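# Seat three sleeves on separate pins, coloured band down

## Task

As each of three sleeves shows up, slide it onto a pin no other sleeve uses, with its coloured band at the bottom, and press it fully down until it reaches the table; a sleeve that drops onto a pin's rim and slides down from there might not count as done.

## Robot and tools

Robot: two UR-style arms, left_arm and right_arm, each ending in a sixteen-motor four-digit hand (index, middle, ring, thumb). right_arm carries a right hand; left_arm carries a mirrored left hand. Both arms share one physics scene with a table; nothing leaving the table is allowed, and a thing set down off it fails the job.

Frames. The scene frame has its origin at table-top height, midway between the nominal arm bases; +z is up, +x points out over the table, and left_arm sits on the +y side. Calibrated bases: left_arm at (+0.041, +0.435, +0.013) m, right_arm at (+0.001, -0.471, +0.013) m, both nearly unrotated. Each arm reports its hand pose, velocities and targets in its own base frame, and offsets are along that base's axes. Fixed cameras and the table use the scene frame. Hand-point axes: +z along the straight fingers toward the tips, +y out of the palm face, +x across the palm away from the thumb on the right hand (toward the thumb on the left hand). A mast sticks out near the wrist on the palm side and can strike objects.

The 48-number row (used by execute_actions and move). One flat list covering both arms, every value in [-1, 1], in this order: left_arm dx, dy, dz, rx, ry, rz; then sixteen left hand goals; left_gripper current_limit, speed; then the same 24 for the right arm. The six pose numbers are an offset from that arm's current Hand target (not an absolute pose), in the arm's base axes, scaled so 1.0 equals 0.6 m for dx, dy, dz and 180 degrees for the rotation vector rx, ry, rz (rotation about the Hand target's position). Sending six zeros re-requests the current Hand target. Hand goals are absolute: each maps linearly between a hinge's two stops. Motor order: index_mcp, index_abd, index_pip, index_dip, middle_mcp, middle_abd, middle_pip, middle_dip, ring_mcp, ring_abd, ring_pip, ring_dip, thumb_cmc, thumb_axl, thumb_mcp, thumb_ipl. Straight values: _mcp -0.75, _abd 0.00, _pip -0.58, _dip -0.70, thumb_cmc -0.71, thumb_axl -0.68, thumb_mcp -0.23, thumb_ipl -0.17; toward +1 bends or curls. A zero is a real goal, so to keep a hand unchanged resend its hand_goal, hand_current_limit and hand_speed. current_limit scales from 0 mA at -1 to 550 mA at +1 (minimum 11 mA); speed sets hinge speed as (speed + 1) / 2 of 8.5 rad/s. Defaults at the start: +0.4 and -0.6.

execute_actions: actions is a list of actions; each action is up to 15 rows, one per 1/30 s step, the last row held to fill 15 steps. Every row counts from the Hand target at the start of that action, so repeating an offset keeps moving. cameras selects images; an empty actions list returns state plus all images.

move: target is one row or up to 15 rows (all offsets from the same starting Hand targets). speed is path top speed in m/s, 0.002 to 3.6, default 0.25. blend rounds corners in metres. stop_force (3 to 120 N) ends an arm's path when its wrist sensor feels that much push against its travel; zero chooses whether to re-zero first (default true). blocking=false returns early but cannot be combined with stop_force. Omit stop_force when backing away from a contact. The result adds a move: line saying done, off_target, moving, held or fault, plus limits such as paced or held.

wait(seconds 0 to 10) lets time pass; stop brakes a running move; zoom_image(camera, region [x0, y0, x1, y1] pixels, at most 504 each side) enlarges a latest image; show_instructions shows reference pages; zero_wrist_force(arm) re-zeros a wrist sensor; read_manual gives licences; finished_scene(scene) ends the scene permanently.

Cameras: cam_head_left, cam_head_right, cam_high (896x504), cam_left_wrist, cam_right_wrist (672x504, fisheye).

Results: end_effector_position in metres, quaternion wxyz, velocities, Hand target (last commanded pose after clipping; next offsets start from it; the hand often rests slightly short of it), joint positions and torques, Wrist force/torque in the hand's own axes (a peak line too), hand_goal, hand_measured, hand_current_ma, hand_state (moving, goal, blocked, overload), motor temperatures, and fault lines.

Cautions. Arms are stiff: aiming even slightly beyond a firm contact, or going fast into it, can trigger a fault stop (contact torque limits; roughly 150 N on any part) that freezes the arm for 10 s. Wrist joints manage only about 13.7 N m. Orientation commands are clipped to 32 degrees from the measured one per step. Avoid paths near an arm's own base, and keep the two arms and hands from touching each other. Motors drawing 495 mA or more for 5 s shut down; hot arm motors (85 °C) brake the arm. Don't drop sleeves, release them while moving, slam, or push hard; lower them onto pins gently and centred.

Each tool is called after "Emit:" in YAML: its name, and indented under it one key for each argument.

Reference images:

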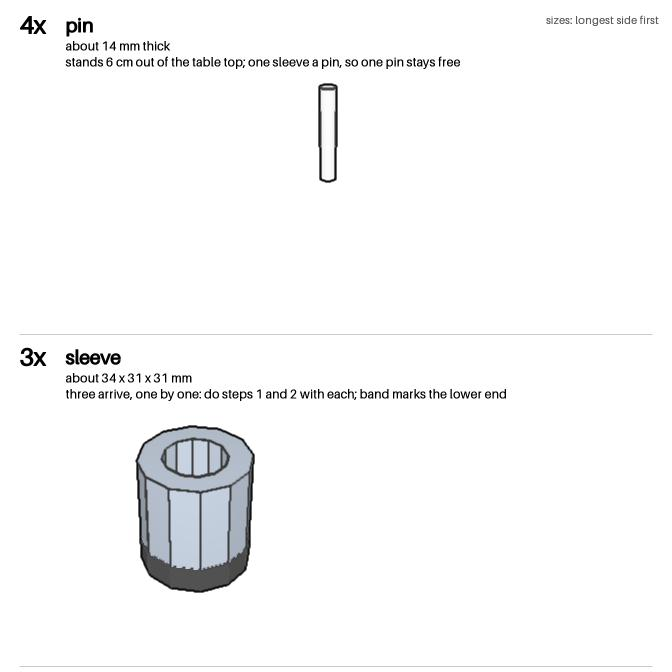

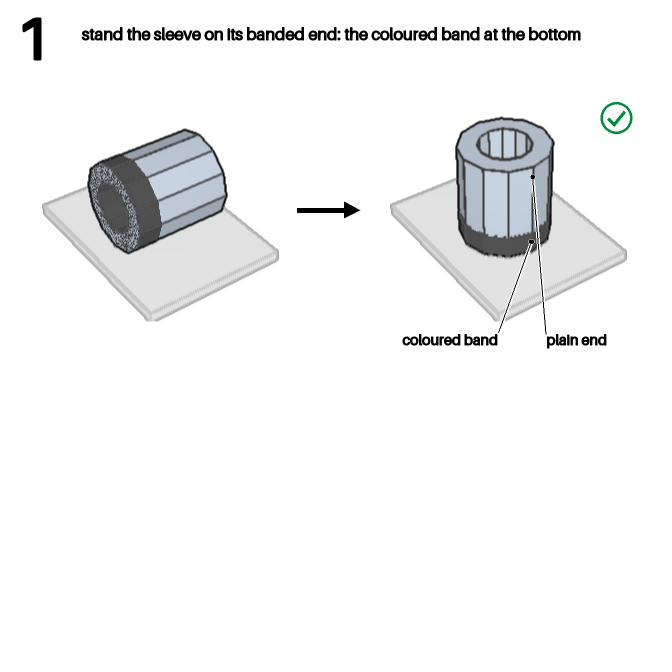

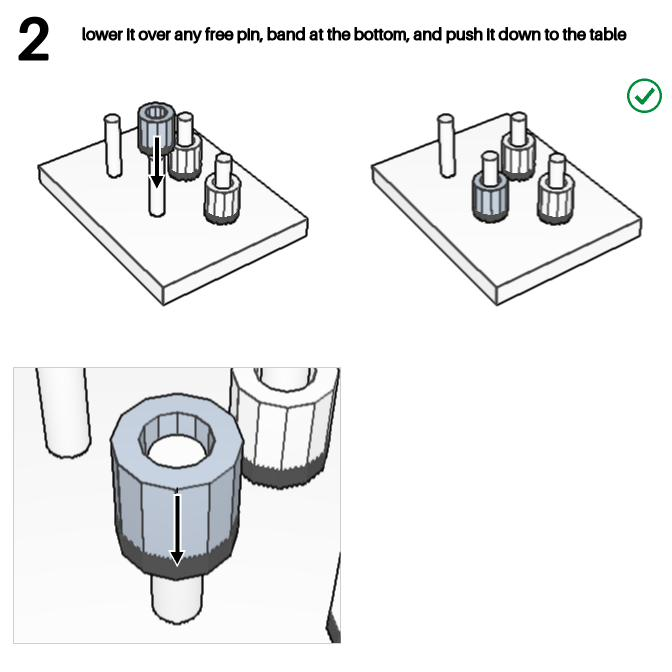

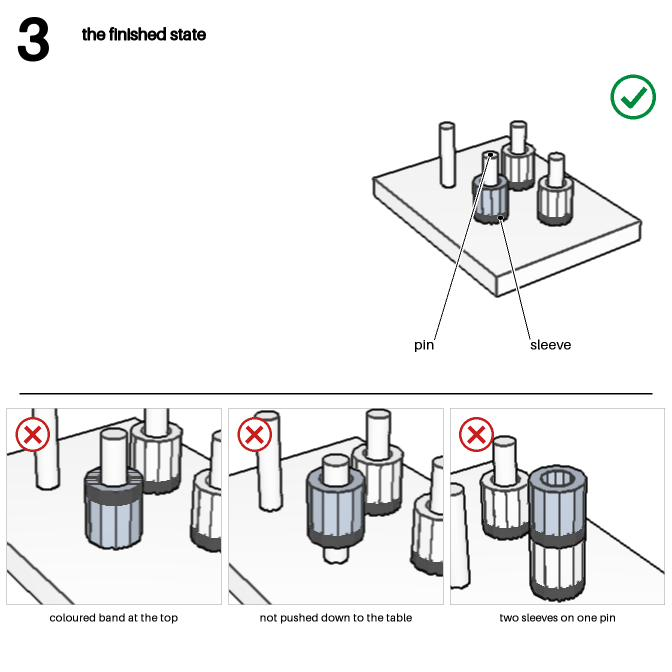

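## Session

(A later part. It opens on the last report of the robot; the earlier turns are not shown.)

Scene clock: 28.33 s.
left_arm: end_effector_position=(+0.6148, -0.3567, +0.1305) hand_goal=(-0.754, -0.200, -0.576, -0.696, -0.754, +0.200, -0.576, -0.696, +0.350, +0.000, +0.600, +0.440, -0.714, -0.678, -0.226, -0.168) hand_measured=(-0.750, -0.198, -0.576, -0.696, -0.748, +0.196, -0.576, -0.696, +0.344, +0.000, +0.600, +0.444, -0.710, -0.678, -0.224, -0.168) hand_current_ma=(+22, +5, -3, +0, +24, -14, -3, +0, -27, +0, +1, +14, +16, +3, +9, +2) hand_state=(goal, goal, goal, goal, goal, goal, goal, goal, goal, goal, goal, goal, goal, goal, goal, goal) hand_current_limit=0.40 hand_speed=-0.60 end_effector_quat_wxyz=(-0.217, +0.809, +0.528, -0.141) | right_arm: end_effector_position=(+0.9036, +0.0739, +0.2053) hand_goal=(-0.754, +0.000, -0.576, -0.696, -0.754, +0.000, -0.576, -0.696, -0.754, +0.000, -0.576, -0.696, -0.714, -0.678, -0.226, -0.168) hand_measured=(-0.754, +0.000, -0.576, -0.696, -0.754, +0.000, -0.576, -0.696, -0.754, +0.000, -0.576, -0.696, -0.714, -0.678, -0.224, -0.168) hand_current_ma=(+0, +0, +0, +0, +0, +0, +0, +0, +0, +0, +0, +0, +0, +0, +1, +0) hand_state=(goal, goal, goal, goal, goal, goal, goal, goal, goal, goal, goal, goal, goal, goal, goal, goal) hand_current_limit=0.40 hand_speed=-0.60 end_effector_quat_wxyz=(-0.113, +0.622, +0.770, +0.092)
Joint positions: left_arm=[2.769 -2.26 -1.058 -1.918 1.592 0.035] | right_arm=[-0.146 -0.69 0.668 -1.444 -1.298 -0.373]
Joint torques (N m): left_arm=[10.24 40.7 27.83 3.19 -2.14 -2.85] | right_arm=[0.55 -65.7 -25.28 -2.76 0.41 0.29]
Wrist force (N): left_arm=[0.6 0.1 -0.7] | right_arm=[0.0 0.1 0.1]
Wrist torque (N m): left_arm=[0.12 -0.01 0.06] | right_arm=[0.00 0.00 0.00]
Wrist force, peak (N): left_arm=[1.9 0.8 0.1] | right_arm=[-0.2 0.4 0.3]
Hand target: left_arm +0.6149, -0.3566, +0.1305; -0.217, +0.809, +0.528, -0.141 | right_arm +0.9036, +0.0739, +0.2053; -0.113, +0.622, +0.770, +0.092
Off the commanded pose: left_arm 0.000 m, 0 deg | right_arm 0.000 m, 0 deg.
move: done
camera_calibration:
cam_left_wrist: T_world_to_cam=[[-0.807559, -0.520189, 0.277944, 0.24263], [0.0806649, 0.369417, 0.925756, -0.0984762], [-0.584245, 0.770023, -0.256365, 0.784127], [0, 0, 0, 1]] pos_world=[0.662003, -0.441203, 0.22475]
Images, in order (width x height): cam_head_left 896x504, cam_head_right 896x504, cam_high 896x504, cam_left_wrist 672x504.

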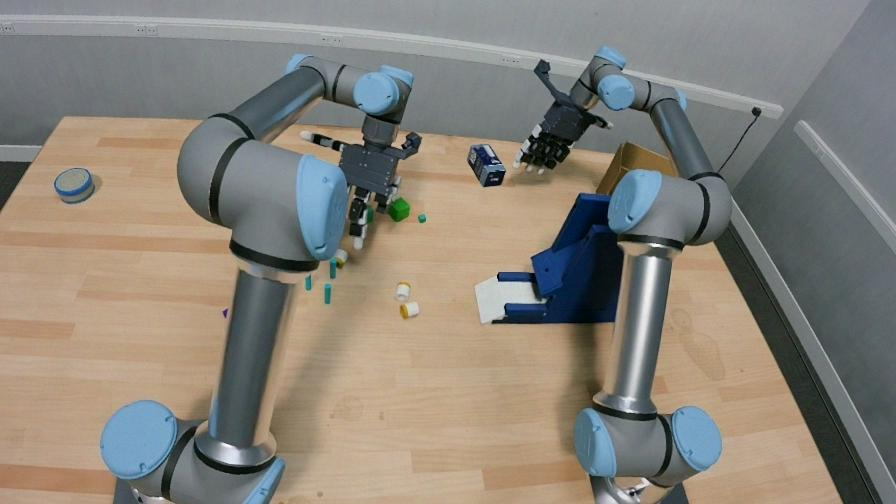

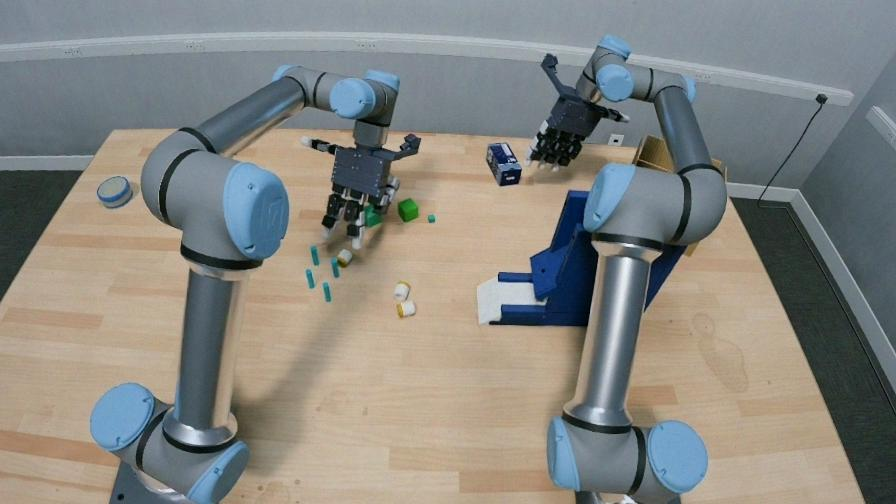

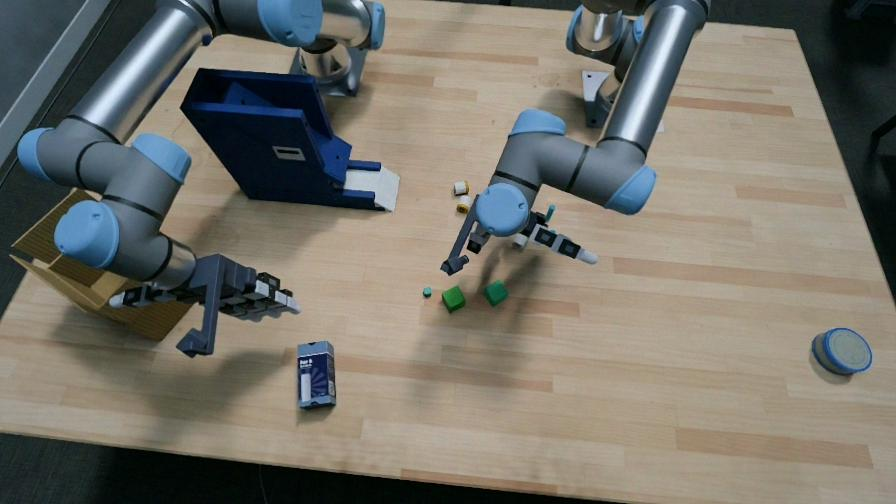

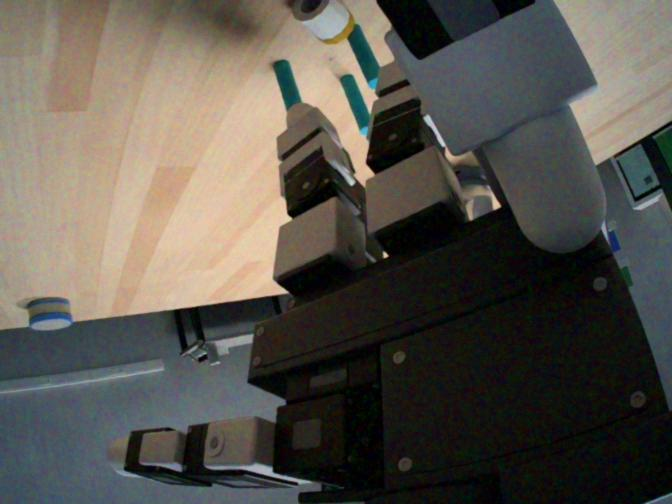

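Emit:
move:
  target: [0,-0.0058,-0.12,0,0,0,-0.754,-0.2,-0.576,-0.696,-0.754,0.2,-0.576,-0.696,0.35,0,0.6,0.44,-0.714,-0.678,-0.226,-0.168,0.4,-0.6,0,0,0,0,0,0,-0.754,0,-0.576,-0.696,-0.754,0,-0.576,-0.696,-0.754,0,-0.576,-0.696,-0.714,-0.678,-0.226,-0.168,0.4,-0.6]
  speed: 0.08
  stop_force: 6
  cameras: ["cam_head_left", "cam_head_right", "cam_high", "cam_left_wrist"]

Scene clock: 32.07 s.
left_arm: end_effector_position=(+0.6149, -0.3601, +0.0585) hand_goal=(-0.754, -0.200, -0.576, -0.696, -0.754, +0.200, -0.576, -0.696, +0.350, +0.000, +0.600, +0.440, -0.714, -0.678, -0.226, -0.168) hand_measured=(-0.750, -0.198, -0.576, -0.696, -0.748, +0.196, -0.576, -0.696, +0.344, +0.000, +0.600, +0.444, -0.710, -0.678, -0.224, -0.168) hand_current_ma=(+22, +5, -3, +0, +24, -14, -3, +0, -27, +0, +1, +14, +16, +3, +10, +2) hand_state=(goal, goal, goal, goal, goal, goal, goal, goal, goal, goal, goal, goal, goal, goal, goal, goal) hand_current_limit=0.40 hand_speed=-0.60 end_effector_quat_wxyz=(-0.217, +0.809, +0.528, -0.141) | right_arm: end_effector_position=(+0.9036, +0.0739, +0.2053) hand_goal=(-0.754, +0.000, -0.576, -0.696, -0.754, +0.000, -0.576, -0.696, -0.754, +0.000, -0.576, -0.696, -0.714, -0.678, -0.226, -0.168) hand_measured=(-0.754, +0.000, -0.576, -0.696, -0.754, +0.000, -0.576, -0.696, -0.754, +0.000, -0.576, -0.696, -0.714, -0.678, -0.224, -0.168) hand_current_ma=(+0, +0, +0, +0, +0, +0, +0, +0, +0, +0, +0, +0, +0, +0, +1, +0) hand_state=(goal, goal, goal, goal, goal, goal, goal, goal, goal, goal, goal, goal, goal, goal, goal, goal) hand_current_limit=0.40 hand_speed=-0.60 end_effector_quat_wxyz=(-0.113, +0.622, +0.770, +0.092)
Joint positions: left_arm=[2.765 -2.312 -1.157 -1.767 1.59 0.032] | right_arm=[-0.146 -0.69 0.668 -1.444 -1.298 -0.373]
Joint torques (N m): left_arm=[-9.97 41.73 10.95 3.4 -2.13 -2.65] | right_arm=[0.77 -66.52 -25.37 -2.92 0.53 0.33]
Wrist force (N): left_arm=[0.6 0.0 -0.6] | right_arm=[0.1 0.0 0.1]
Wrist torque (N m): left_arm=[0.12 -0.02 0.09] | right_arm=[-0.02 -0.01 0.00]
Wrist force, peak (N): left_arm=[0.9 -0.5 -1.3] | right_arm=[0.2 0.4 -0.2]
Hand target: left_arm +0.6149, -0.3601, +0.0585; -0.217, +0.809, +0.528, -0.141 | right_arm +0.9036, +0.0739, +0.2053; -0.113, +0.622, +0.770, +0.092
Off the commanded pose: left_arm 0.000 m, 0 deg | right_arm 0.000 m, 0 deg.
move: done
camera_calibration:
cam_left_wrist: T_world_to_cam=[[-0.80744, -0.520382, 0.277925, 0.260819], [0.0805706, 0.369415, 0.925765, -0.0304207], [-0.584421, 0.769893, -0.256353, 0.768376], [0, 0, 0, 1]] pos_world=[0.662102, -0.444604, 0.15265]
Images, in order (width x height): cam_head_left 896x504, cam_head_right 896x504, cam_high 896x504, cam_left_wrist 672x504.

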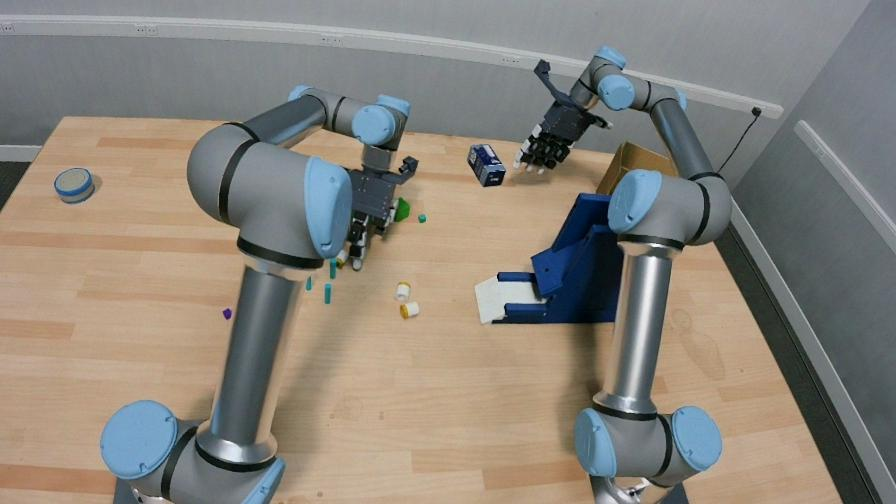

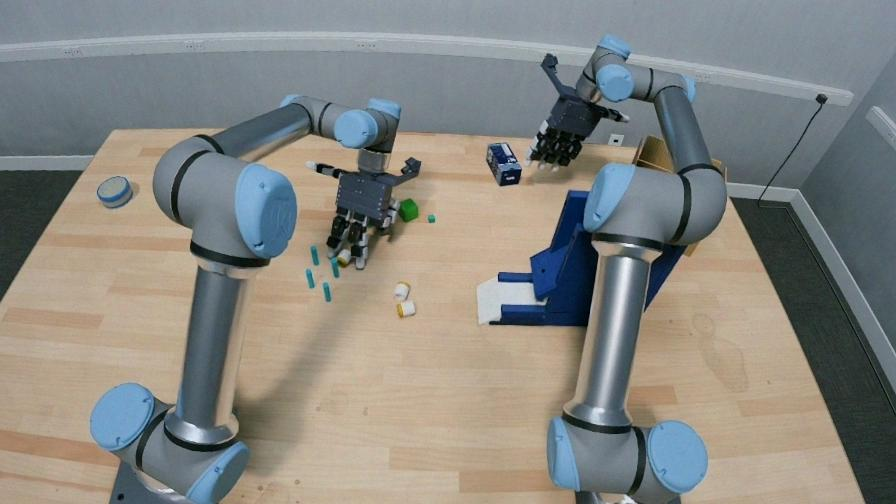

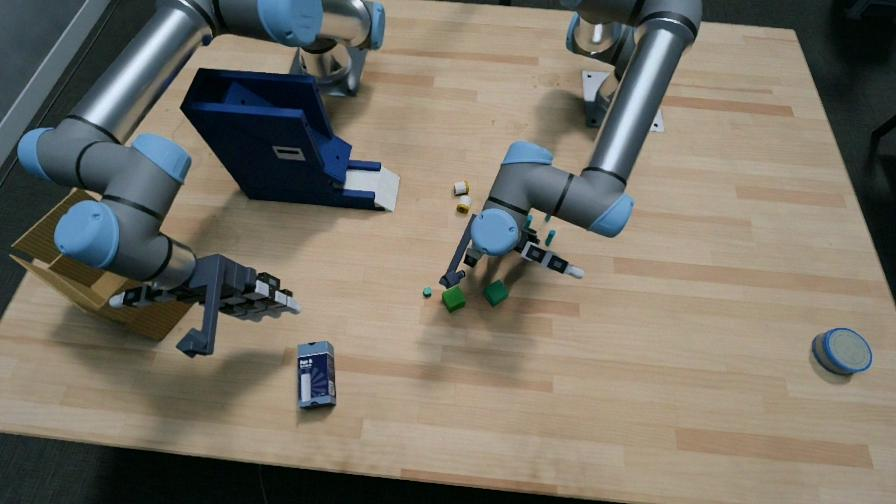

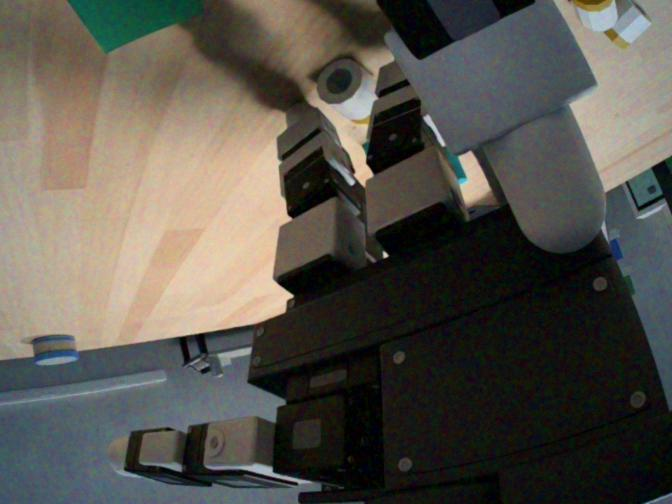

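Emit:
zoom_image:
  camera: "cam_left_wrist"
  region: [260, 20, 440, 170]

Emit:
zoom_image:
  camera: "cam_head_right"
  region: [310, 220, 390, 290]

Emit:
zoom_image:
  camera: "cam_head_left"
  region: [320, 220, 390, 290]

Scaled by 2.800 from the camera's 672x504 image, which has a finer 960x720 frame.

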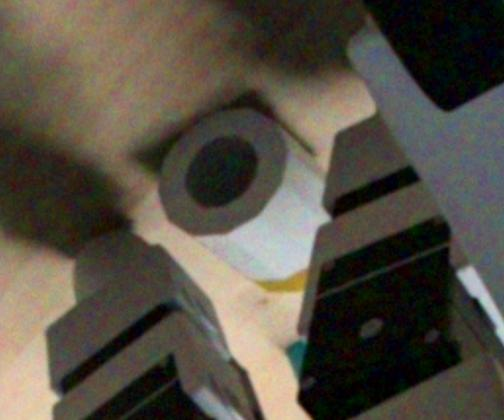

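Scaled by 6.300 from the camera's 896x504 image, which has a finer 1280x720 frame.

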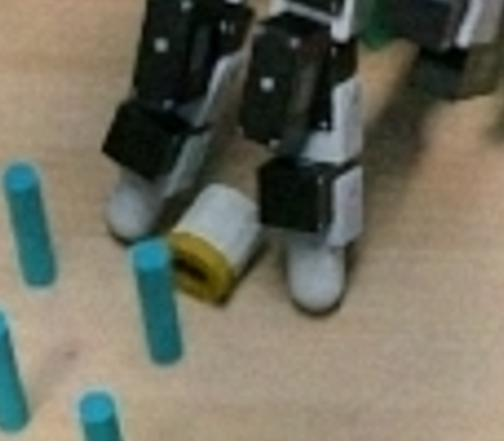

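Scaled by 7.200 from the camera's 896x504 image, which has a finer 1280x720 frame.

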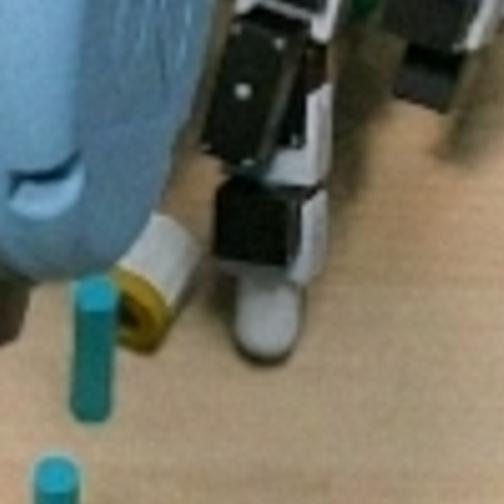

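Emit:
move:
  target: [0,0,0,0,0,0,-0.754,0.15,-0.576,-0.696,-0.754,-0.15,-0.576,-0.696,0.35,0,0.6,0.44,-0.714,-0.678,-0.226,-0.168,0.4,-0.9,0,0,0,0,0,0,-0.754,0,-0.576,-0.696,-0.754,0,-0.576,-0.696,-0.754,0,-0.576,-0.696,-0.714,-0.678,-0.226,-0.168,0.4,-0.6]
  cameras: ["cam_head_right", "cam_left_wrist"]

Emit:
zoom_image:
  camera: "cam_left_wrist"
  region: [260, 20, 440, 170]

Emit:
zoom_image:
  camera: "cam_head_right"
  region: [310, 220, 390, 290]

Scene clock: 33.50 s.
left_arm: end_effector_position=(+0.6149, -0.3601, +0.0585) hand_goal=(-0.754, +0.150, -0.576, -0.696, -0.754, -0.150, -0.576, -0.696, +0.350, +0.000, +0.600, +0.440, -0.714, -0.678, -0.226, -0.168) hand_measured=(-0.750, -0.042, -0.576, -0.696, -0.752, +0.026, -0.576, -0.696, +0.344, +0.000, +0.600, +0.444, -0.710, -0.678, -0.224, -0.168) hand_current_ma=(+21, -385, +0, +0, +12, +385, -3, +0, -27, +0, +1, +14, +16, +3, +10, +2) hand_state=(goal, blocked, goal, goal, goal, blocked, goal, goal, goal, goal, goal, goal, goal, goal, goal, goal) hand_current_limit=0.40 hand_speed=-0.90 end_effector_quat_wxyz=(-0.217, +0.809, +0.528, -0.141) | right_arm: end_effector_position=(+0.9036, +0.0739, +0.2053) hand_goal=(-0.754, +0.000, -0.576, -0.696, -0.754, +0.000, -0.576, -0.696, -0.754, +0.000, -0.576, -0.696, -0.714, -0.678, -0.226, -0.168) hand_measured=(-0.754, +0.000, -0.576, -0.696, -0.754, +0.000, -0.576, -0.696, -0.754, +0.000, -0.576, -0.696, -0.714, -0.678, -0.224, -0.168) hand_current_ma=(+0, +0, +0, +0, +0, +0, +0, +0, +0, +0, +0, +0, +0, +0, +1, +0) hand_state=(goal, goal, goal, goal, goal, goal, goal, goal, goal, goal, goal, goal, goal, goal, goal, goal) hand_current_limit=0.40 hand_speed=-0.60 end_effector_quat_wxyz=(-0.113, +0.622, +0.770, +0.092)
Joint positions: left_arm=[2.765 -2.312 -1.157 -1.767 1.59 0.032] | right_arm=[-0.146 -0.69 0.668 -1.444 -1.298 -0.373]
Joint torques (N m): left_arm=[-10.16 41.01 11.55 3.19 -1.76 -2.86] | right_arm=[1.24 -66.77 -26.35 -2.92 0.34 0.62]
Wrist force (N): left_arm=[0.4 -0.9 -1.6] | right_arm=[-0.1 0.3 0.1]
Wrist torque (N m): left_arm=[0.24 -0.05 0.08] | right_arm=[0.03 0.02 0.00]
Wrist force, peak (N): left_arm=[0.2 -0.5 -2.3] | right_arm=[0.0 0.3 0.5]
Hand target: left_arm +0.6149, -0.3601, +0.0585; -0.217, +0.809, +0.528, -0.141 | right_arm +0.9036, +0.0739, +0.2053; -0.113, +0.622, +0.770, +0.092
Off the commanded pose: left_arm 0.000 m, 0 deg | right_arm 0.000 m, 0 deg.
move: done
camera_calibration:
cam_left_wrist: T_world_to_cam=[[-0.80744, -0.520382, 0.277925, 0.260819], [0.0805706, 0.369415, 0.925765, -0.0304207], [-0.584421, 0.769893, -0.256353, 0.768376], [0, 0, 0, 1]] pos_world=[0.662102, -0.444604, 0.15265]
Images, in order (width x height): cam_head_right 896x504, cam_left_wrist 672x504.

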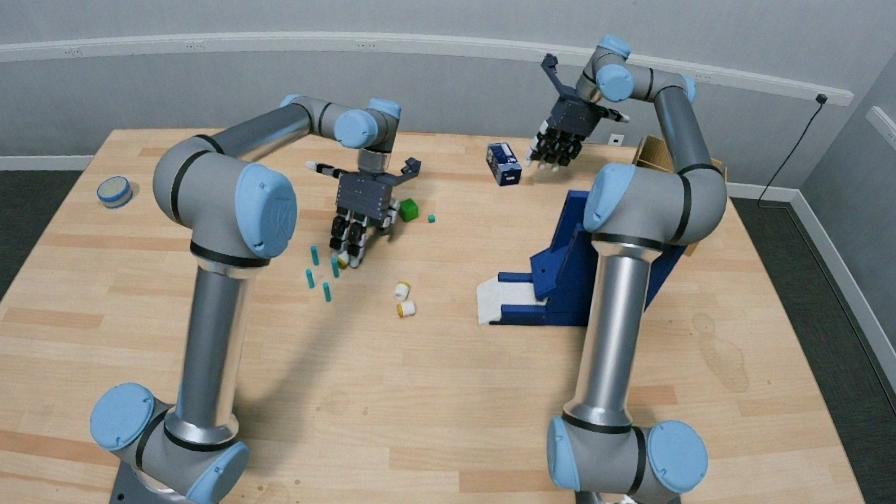

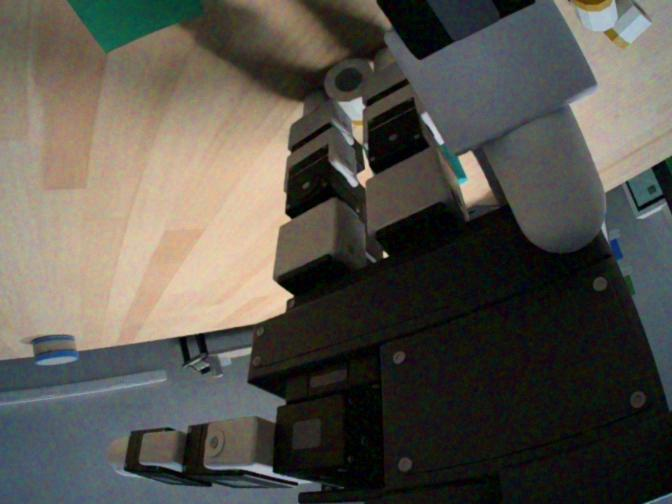

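Scaled by 2.800 from the camera's 672x504 image, which has a finer 960x720 frame.

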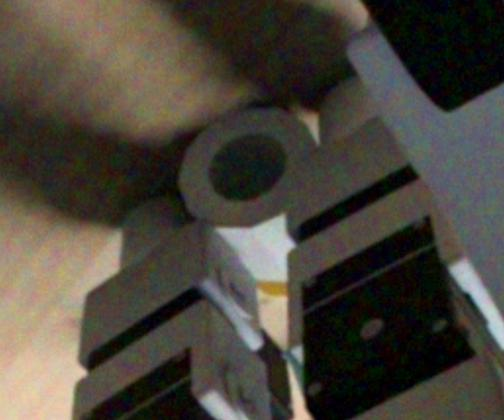

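Scaled by 6.300 from the camera's 896x504 image, which has a finer 1280x720 frame.

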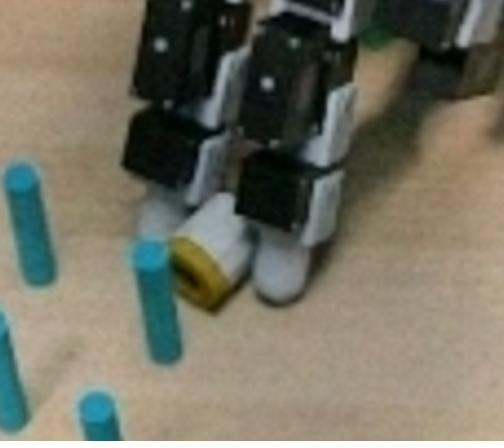

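Emit:
move:
  target:
    - [0,0,0.1333,0,0,0,-0.754,0.15,-0.576,-0.696,-0.754,-0.15,-0.576,-0.696,0.35,0,0.6,0.44,-0.714,-0.678,-0.226,-0.168,0.4,-0.9,0,0,0,0,0,0,-0.754,0,-0.576,-0.696,-0.754,0,-0.576,-0.696,-0.754,0,-0.576,-0.696,-0.714,-0.678,-0.226,-0.168,0.4,-0.6]
    - [-0.2005,-0.0042,0.3075,0,0,-0.3761,-0.754,0.15,-0.576,-0.696,-0.754,-0.15,-0.576,-0.696,0.35,0,0.6,0.44,-0.714,-0.678,-0.226,-0.168,0.4,-0.9,0,0,0,0,0,0,-0.754,0,-0.576,-0.696,-0.754,0,-0.576,-0.696,-0.754,0,-0.576,-0.696,-0.714,-0.678,-0.226,-0.168,0.4,-0.6]
  speed: [0.15, 0.35]
  blend: 0.03
  cameras: ["cam_head_left", "cam_head_right", "cam_high", "cam_left_wrist"]

Scene clock: 37.83 s.
left_arm: end_effector_position=(+0.4946, -0.3626, +0.2430) hand_goal=(-0.754, +0.150, -0.576, -0.696, -0.754, -0.150, -0.576, -0.696, +0.350, +0.000, +0.600, +0.440, -0.714, -0.678, -0.226, -0.168) hand_measured=(-0.748, -0.040, -0.576, -0.696, -0.750, +0.020, -0.576, -0.696, +0.344, +0.000, +0.600, +0.444, -0.710, -0.678, -0.224, -0.168) hand_current_ma=(+26, -385, +0, +0, +20, +385, -3, +0, -27, +0, +1, +14, +16, +3, +11, +2) hand_state=(goal, blocked, goal, goal, goal, blocked, goal, goal, goal, goal, goal, goal, goal, goal, goal, goal) hand_current_limit=0.40 hand_speed=-0.90 end_effector_quat_wxyz=(-0.259, +0.966, -0.012, +0.004) | right_arm: end_effector_position=(+0.9036, +0.0739, +0.2053) hand_goal=(-0.754, +0.000, -0.576, -0.696, -0.754, +0.000, -0.576, -0.696, -0.754, +0.000, -0.576, -0.696, -0.714, -0.678, -0.226, -0.168) hand_measured=(-0.754, +0.000, -0.576, -0.696, -0.754, +0.000, -0.576, -0.696, -0.754, +0.000, -0.576, -0.696, -0.714, -0.678, -0.224, -0.168) hand_current_ma=(+0, +0, +0, +0, +0, +0, +0, +0, +0, +0, +0, +0, +0, +0, +1, +0) hand_state=(goal, goal, goal, goal, goal, goal, goal, goal, goal, goal, goal, goal, goal, goal, goal, goal) hand_current_limit=0.40 hand_speed=-0.60 end_effector_quat_wxyz=(-0.113, +0.622, +0.770, +0.092)
Joint positions: left_arm=[2.65 -1.86 -1.436 -1.67 2.034 1.043] | right_arm=[-0.146 -0.69 0.668 -1.444 -1.298 -0.373]
Joint torques (N m): left_arm=[-9.58 40.09 13.24 3.92 2.71 2.42] | right_arm=[0.8 -67.16 -26.6 -3.05 0.45 0.52]
Wrist force (N): left_arm=[0.0 0.0 0.1] | right_arm=[0.0 0.4 0.1]
Wrist torque (N m): left_arm=[0.05 0.07 -0.09] | right_arm=[0.05 0.00 0.01]
Wrist force, peak (N): left_arm=[0.1 -1.0 -1.8] | right_arm=[0.1 0.2 0.5]
Hand target: left_arm +0.4946, -0.3626, +0.2430; -0.259, +0.966, -0.012, +0.004 | right_arm +0.9036, +0.0739, +0.2053; -0.113, +0.622, +0.770, +0.092
Off the commanded pose: left_arm 0.000 m, 0 deg | right_arm 0.000 m, 0 deg.
move: done
camera_calibration:
cam_left_wrist: T_world_to_cam=[[-0.787865, 0.549548, 0.277966, 0.489425], [0.372396, 0.0656374, 0.92575, -0.445105], [0.490499, 0.83288, -0.256363, 0.238479], [0, 0, 0, 1]] pos_world=[0.434383, -0.438372, 0.33715]
Images, in order (width x height): cam_head_left 896x504, cam_head_right 896x504, cam_high 896x504, cam_left_wrist 672x504.

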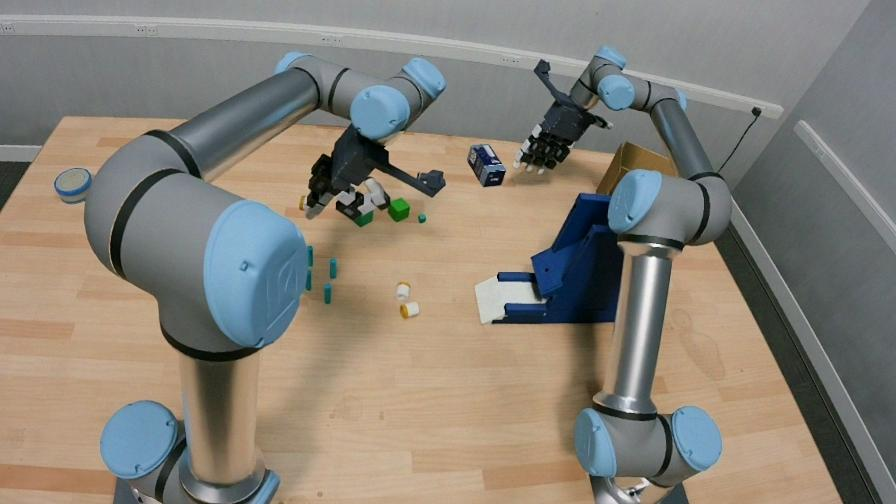

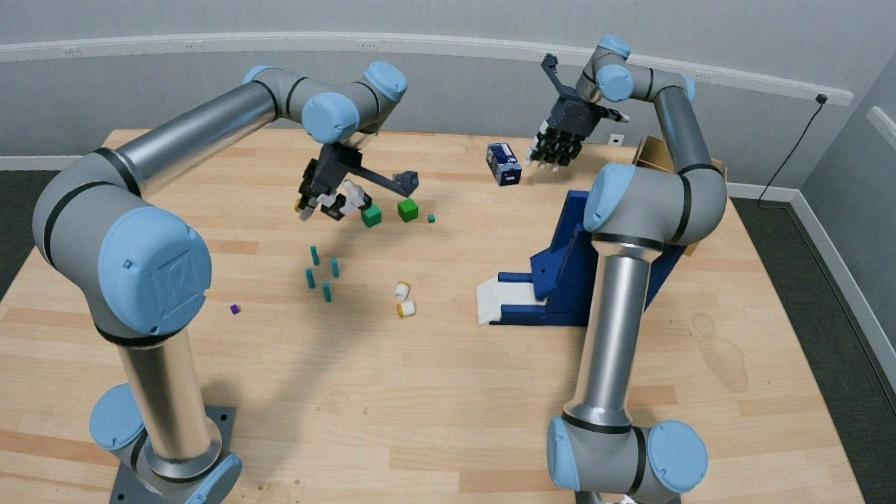

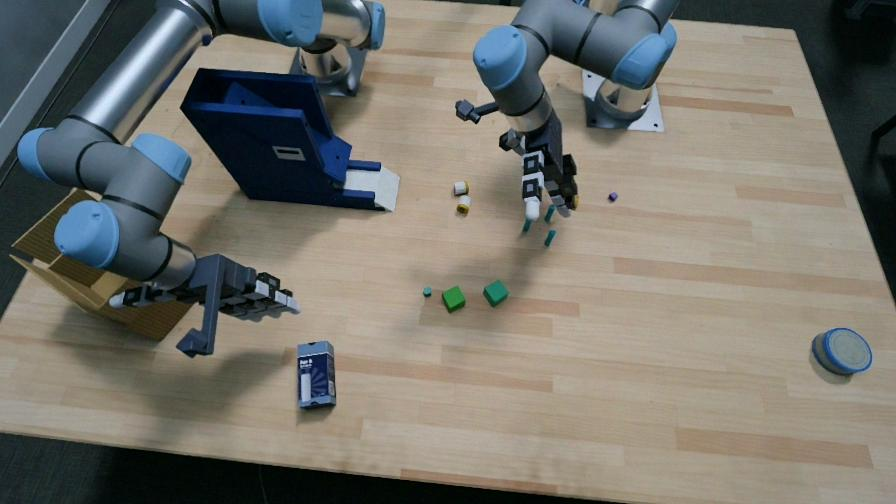

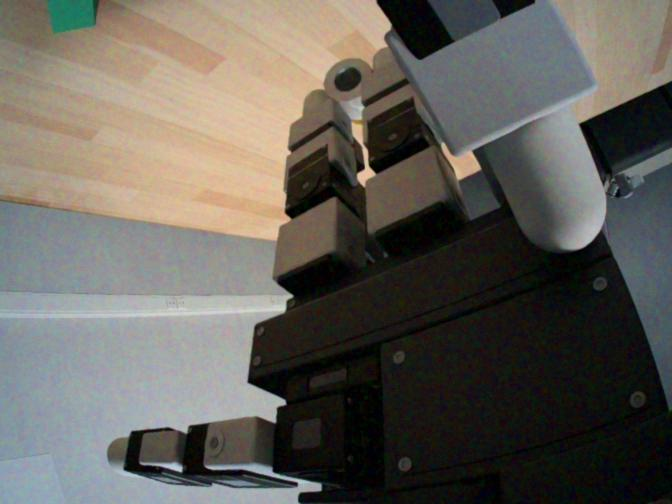

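Emit:
move:
  target: [0.0072,0.296,0.1062,-0.4999,0.0122,0,-0.754,0.15,-0.576,-0.696,-0.754,-0.15,-0.576,-0.696,0.35,0,0.6,0.44,-0.714,-0.678,-0.226,-0.168,0.4,-0.9,0,0,0,0,0,0,-0.754,0,-0.576,-0.696,-0.754,0,-0.576,-0.696,-0.754,0,-0.576,-0.696,-0.714,-0.678,-0.226,-0.168,0.4,-0.6]
  speed: 0.35
  cameras: ["cam_head_left", "cam_head_right", "cam_high", "cam_left_wrist"]

Scene clock: 41.07 s.
left_arm: end_effector_position=(+0.4989, -0.1851, +0.3067) hand_goal=(-0.754, +0.150, -0.576, -0.696, -0.754, -0.150, -0.576, -0.696, +0.350, +0.000, +0.600, +0.440, -0.714, -0.678, -0.226, -0.168) hand_measured=(-0.760, -0.040, -0.576, -0.696, -0.762, +0.020, -0.576, -0.696, +0.344, +0.000, +0.600, +0.444, -0.720, -0.678, -0.224, -0.168) hand_current_ma=(-29, -385, +0, +0, -37, +385, -3, +0, -27, +0, +1, +14, -27, +3, +11, +2) hand_state=(goal, blocked, goal, goal, goal, blocked, goal, goal, goal, goal, goal, goal, goal, goal, goal, goal) hand_current_limit=0.40 hand_speed=-0.90 end_effector_quat_wxyz=(+0.500, +0.866, -0.010, -0.006) | right_arm: end_effector_position=(+0.9036, +0.0739, +0.2053) hand_goal=(-0.754, +0.000, -0.576, -0.696, -0.754, +0.000, -0.576, -0.696, -0.754, +0.000, -0.576, -0.696, -0.714, -0.678, -0.226, -0.168) hand_measured=(-0.754, +0.000, -0.576, -0.696, -0.754, +0.000, -0.576, -0.696, -0.754, +0.000, -0.576, -0.696, -0.714, -0.678, -0.224, -0.168) hand_current_ma=(+0, +0, +0, +0, +0, +0, +0, +0, +0, +0, +0, +0, +0, +0, +1, +0) hand_state=(goal, goal, goal, goal, goal, goal, goal, goal, goal, goal, goal, goal, goal, goal, goal, goal) hand_current_limit=0.40 hand_speed=-0.60 end_effector_quat_wxyz=(-0.113, +0.622, +0.770, +0.092)
Joint positions: left_arm=[3.537 -1.658 -1.962 -1.706 0.658 2.298] | right_arm=[-0.146 -0.69 0.668 -1.444 -1.298 -0.373]
Joint torques (N m): left_arm=[10.37 16.29 25.75 -0.28 -3.55 2.54] | right_arm=[0.72 -67.8 -26.5 -3.17 0.31 0.55]
Wrist force (N): left_arm=[0.6 -1.3 0.4] | right_arm=[0.2 0.2 0.0]
Wrist torque (N m): left_arm=[-0.27 -0.05 0.03] | right_arm=[0.03 -0.03 0.02]
Wrist force, peak (N): left_arm=[0.4 -1.9 0.4] | right_arm=[0.0 0.3 -0.4]
Hand target: left_arm +0.4989, -0.1850, +0.3067; +0.500, +0.866, -0.010, -0.006 | right_arm +0.9036, +0.0739, +0.2053; -0.113, +0.622, +0.770, +0.092
Off the commanded pose: left_arm 0.000 m, 0 deg | right_arm 0.000 m, 0 deg.
move: done
camera_calibration:
cam_left_wrist: T_world_to_cam=[[-0.794001, 0.297316, -0.53025, 0.581748], [0.3931, 0.916451, -0.0747684, -0.0634001], [0.463719, -0.267808, -0.844538, 0.0948969], [0, 0, 0, 1]] pos_world=[0.442825, -0.0894459, 0.383876]
Images, in order (width x height): cam_head_left 896x504, cam_head_right 896x504, cam_high 896x504, cam_left_wrist 672x504.

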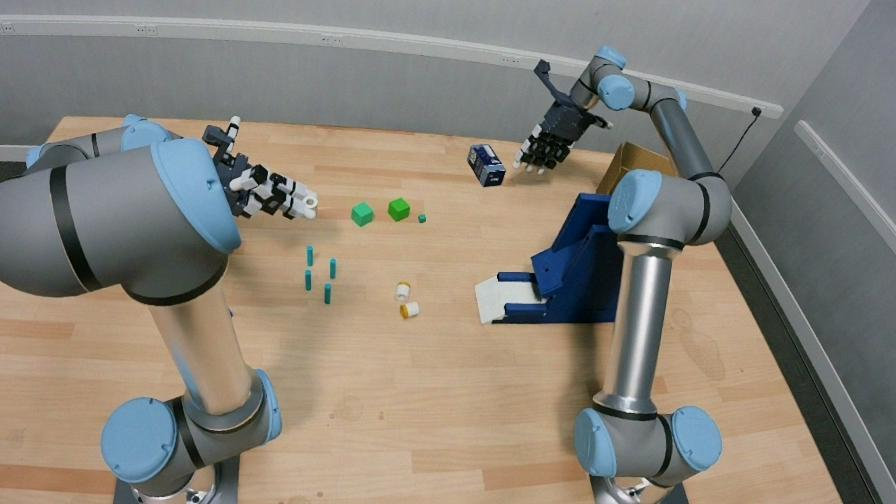

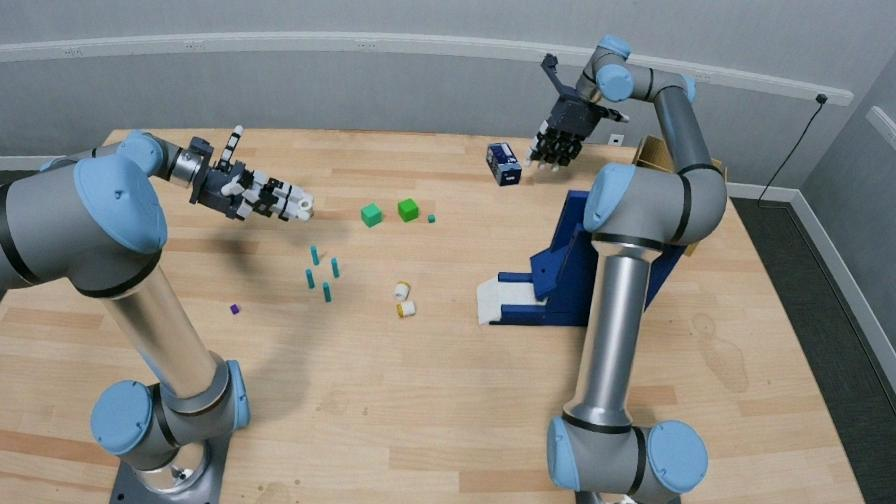

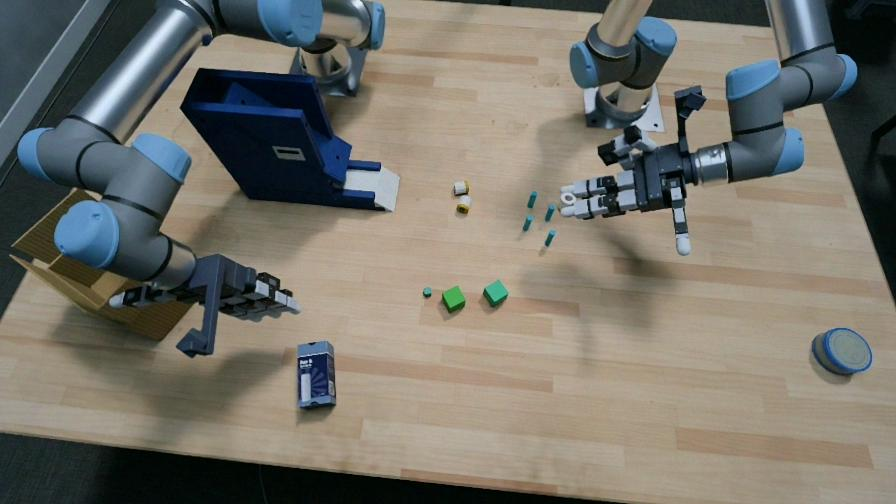

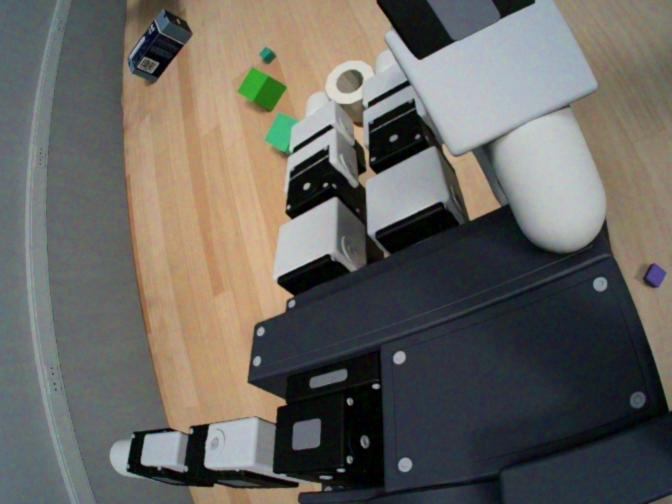

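Emit:
zoom_image:
  camera: "cam_high"
  region: [510, 170, 630, 260]

Emit:
zoom_image:
  camera: "cam_head_right"
  region: [260, 180, 350, 310]

Emit:
zoom_image:
  camera: "cam_head_left"
  region: [270, 170, 350, 310]

Emit:
zoom_image:
  camera: "cam_left_wrist"
  region: [260, 40, 440, 160]

Scaled by 4.200 from the camera's 896x504 image, which has a finer 1280x720 frame.

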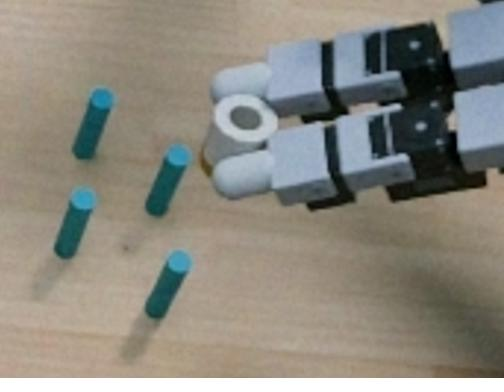

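Scaled by 3.877 from the camera's 896x504 image, which has a finer 1280x720 frame.

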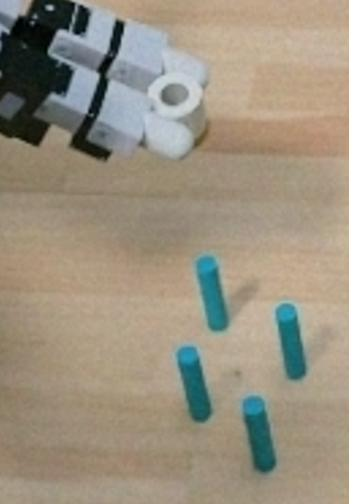

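Scaled by 3.600 from the camera's 896x504 image, which has a finer 1280x720 frame.

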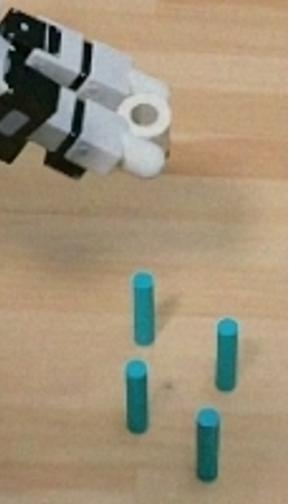

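Scaled by 2.800 from the camera's 672x504 image, which has a finer 960x720 frame.

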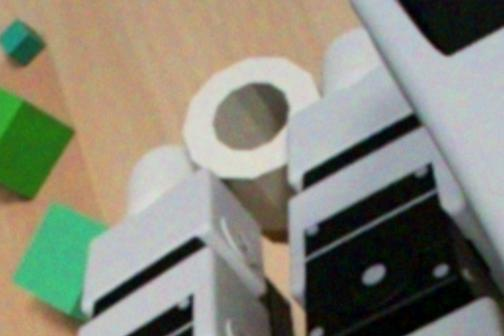

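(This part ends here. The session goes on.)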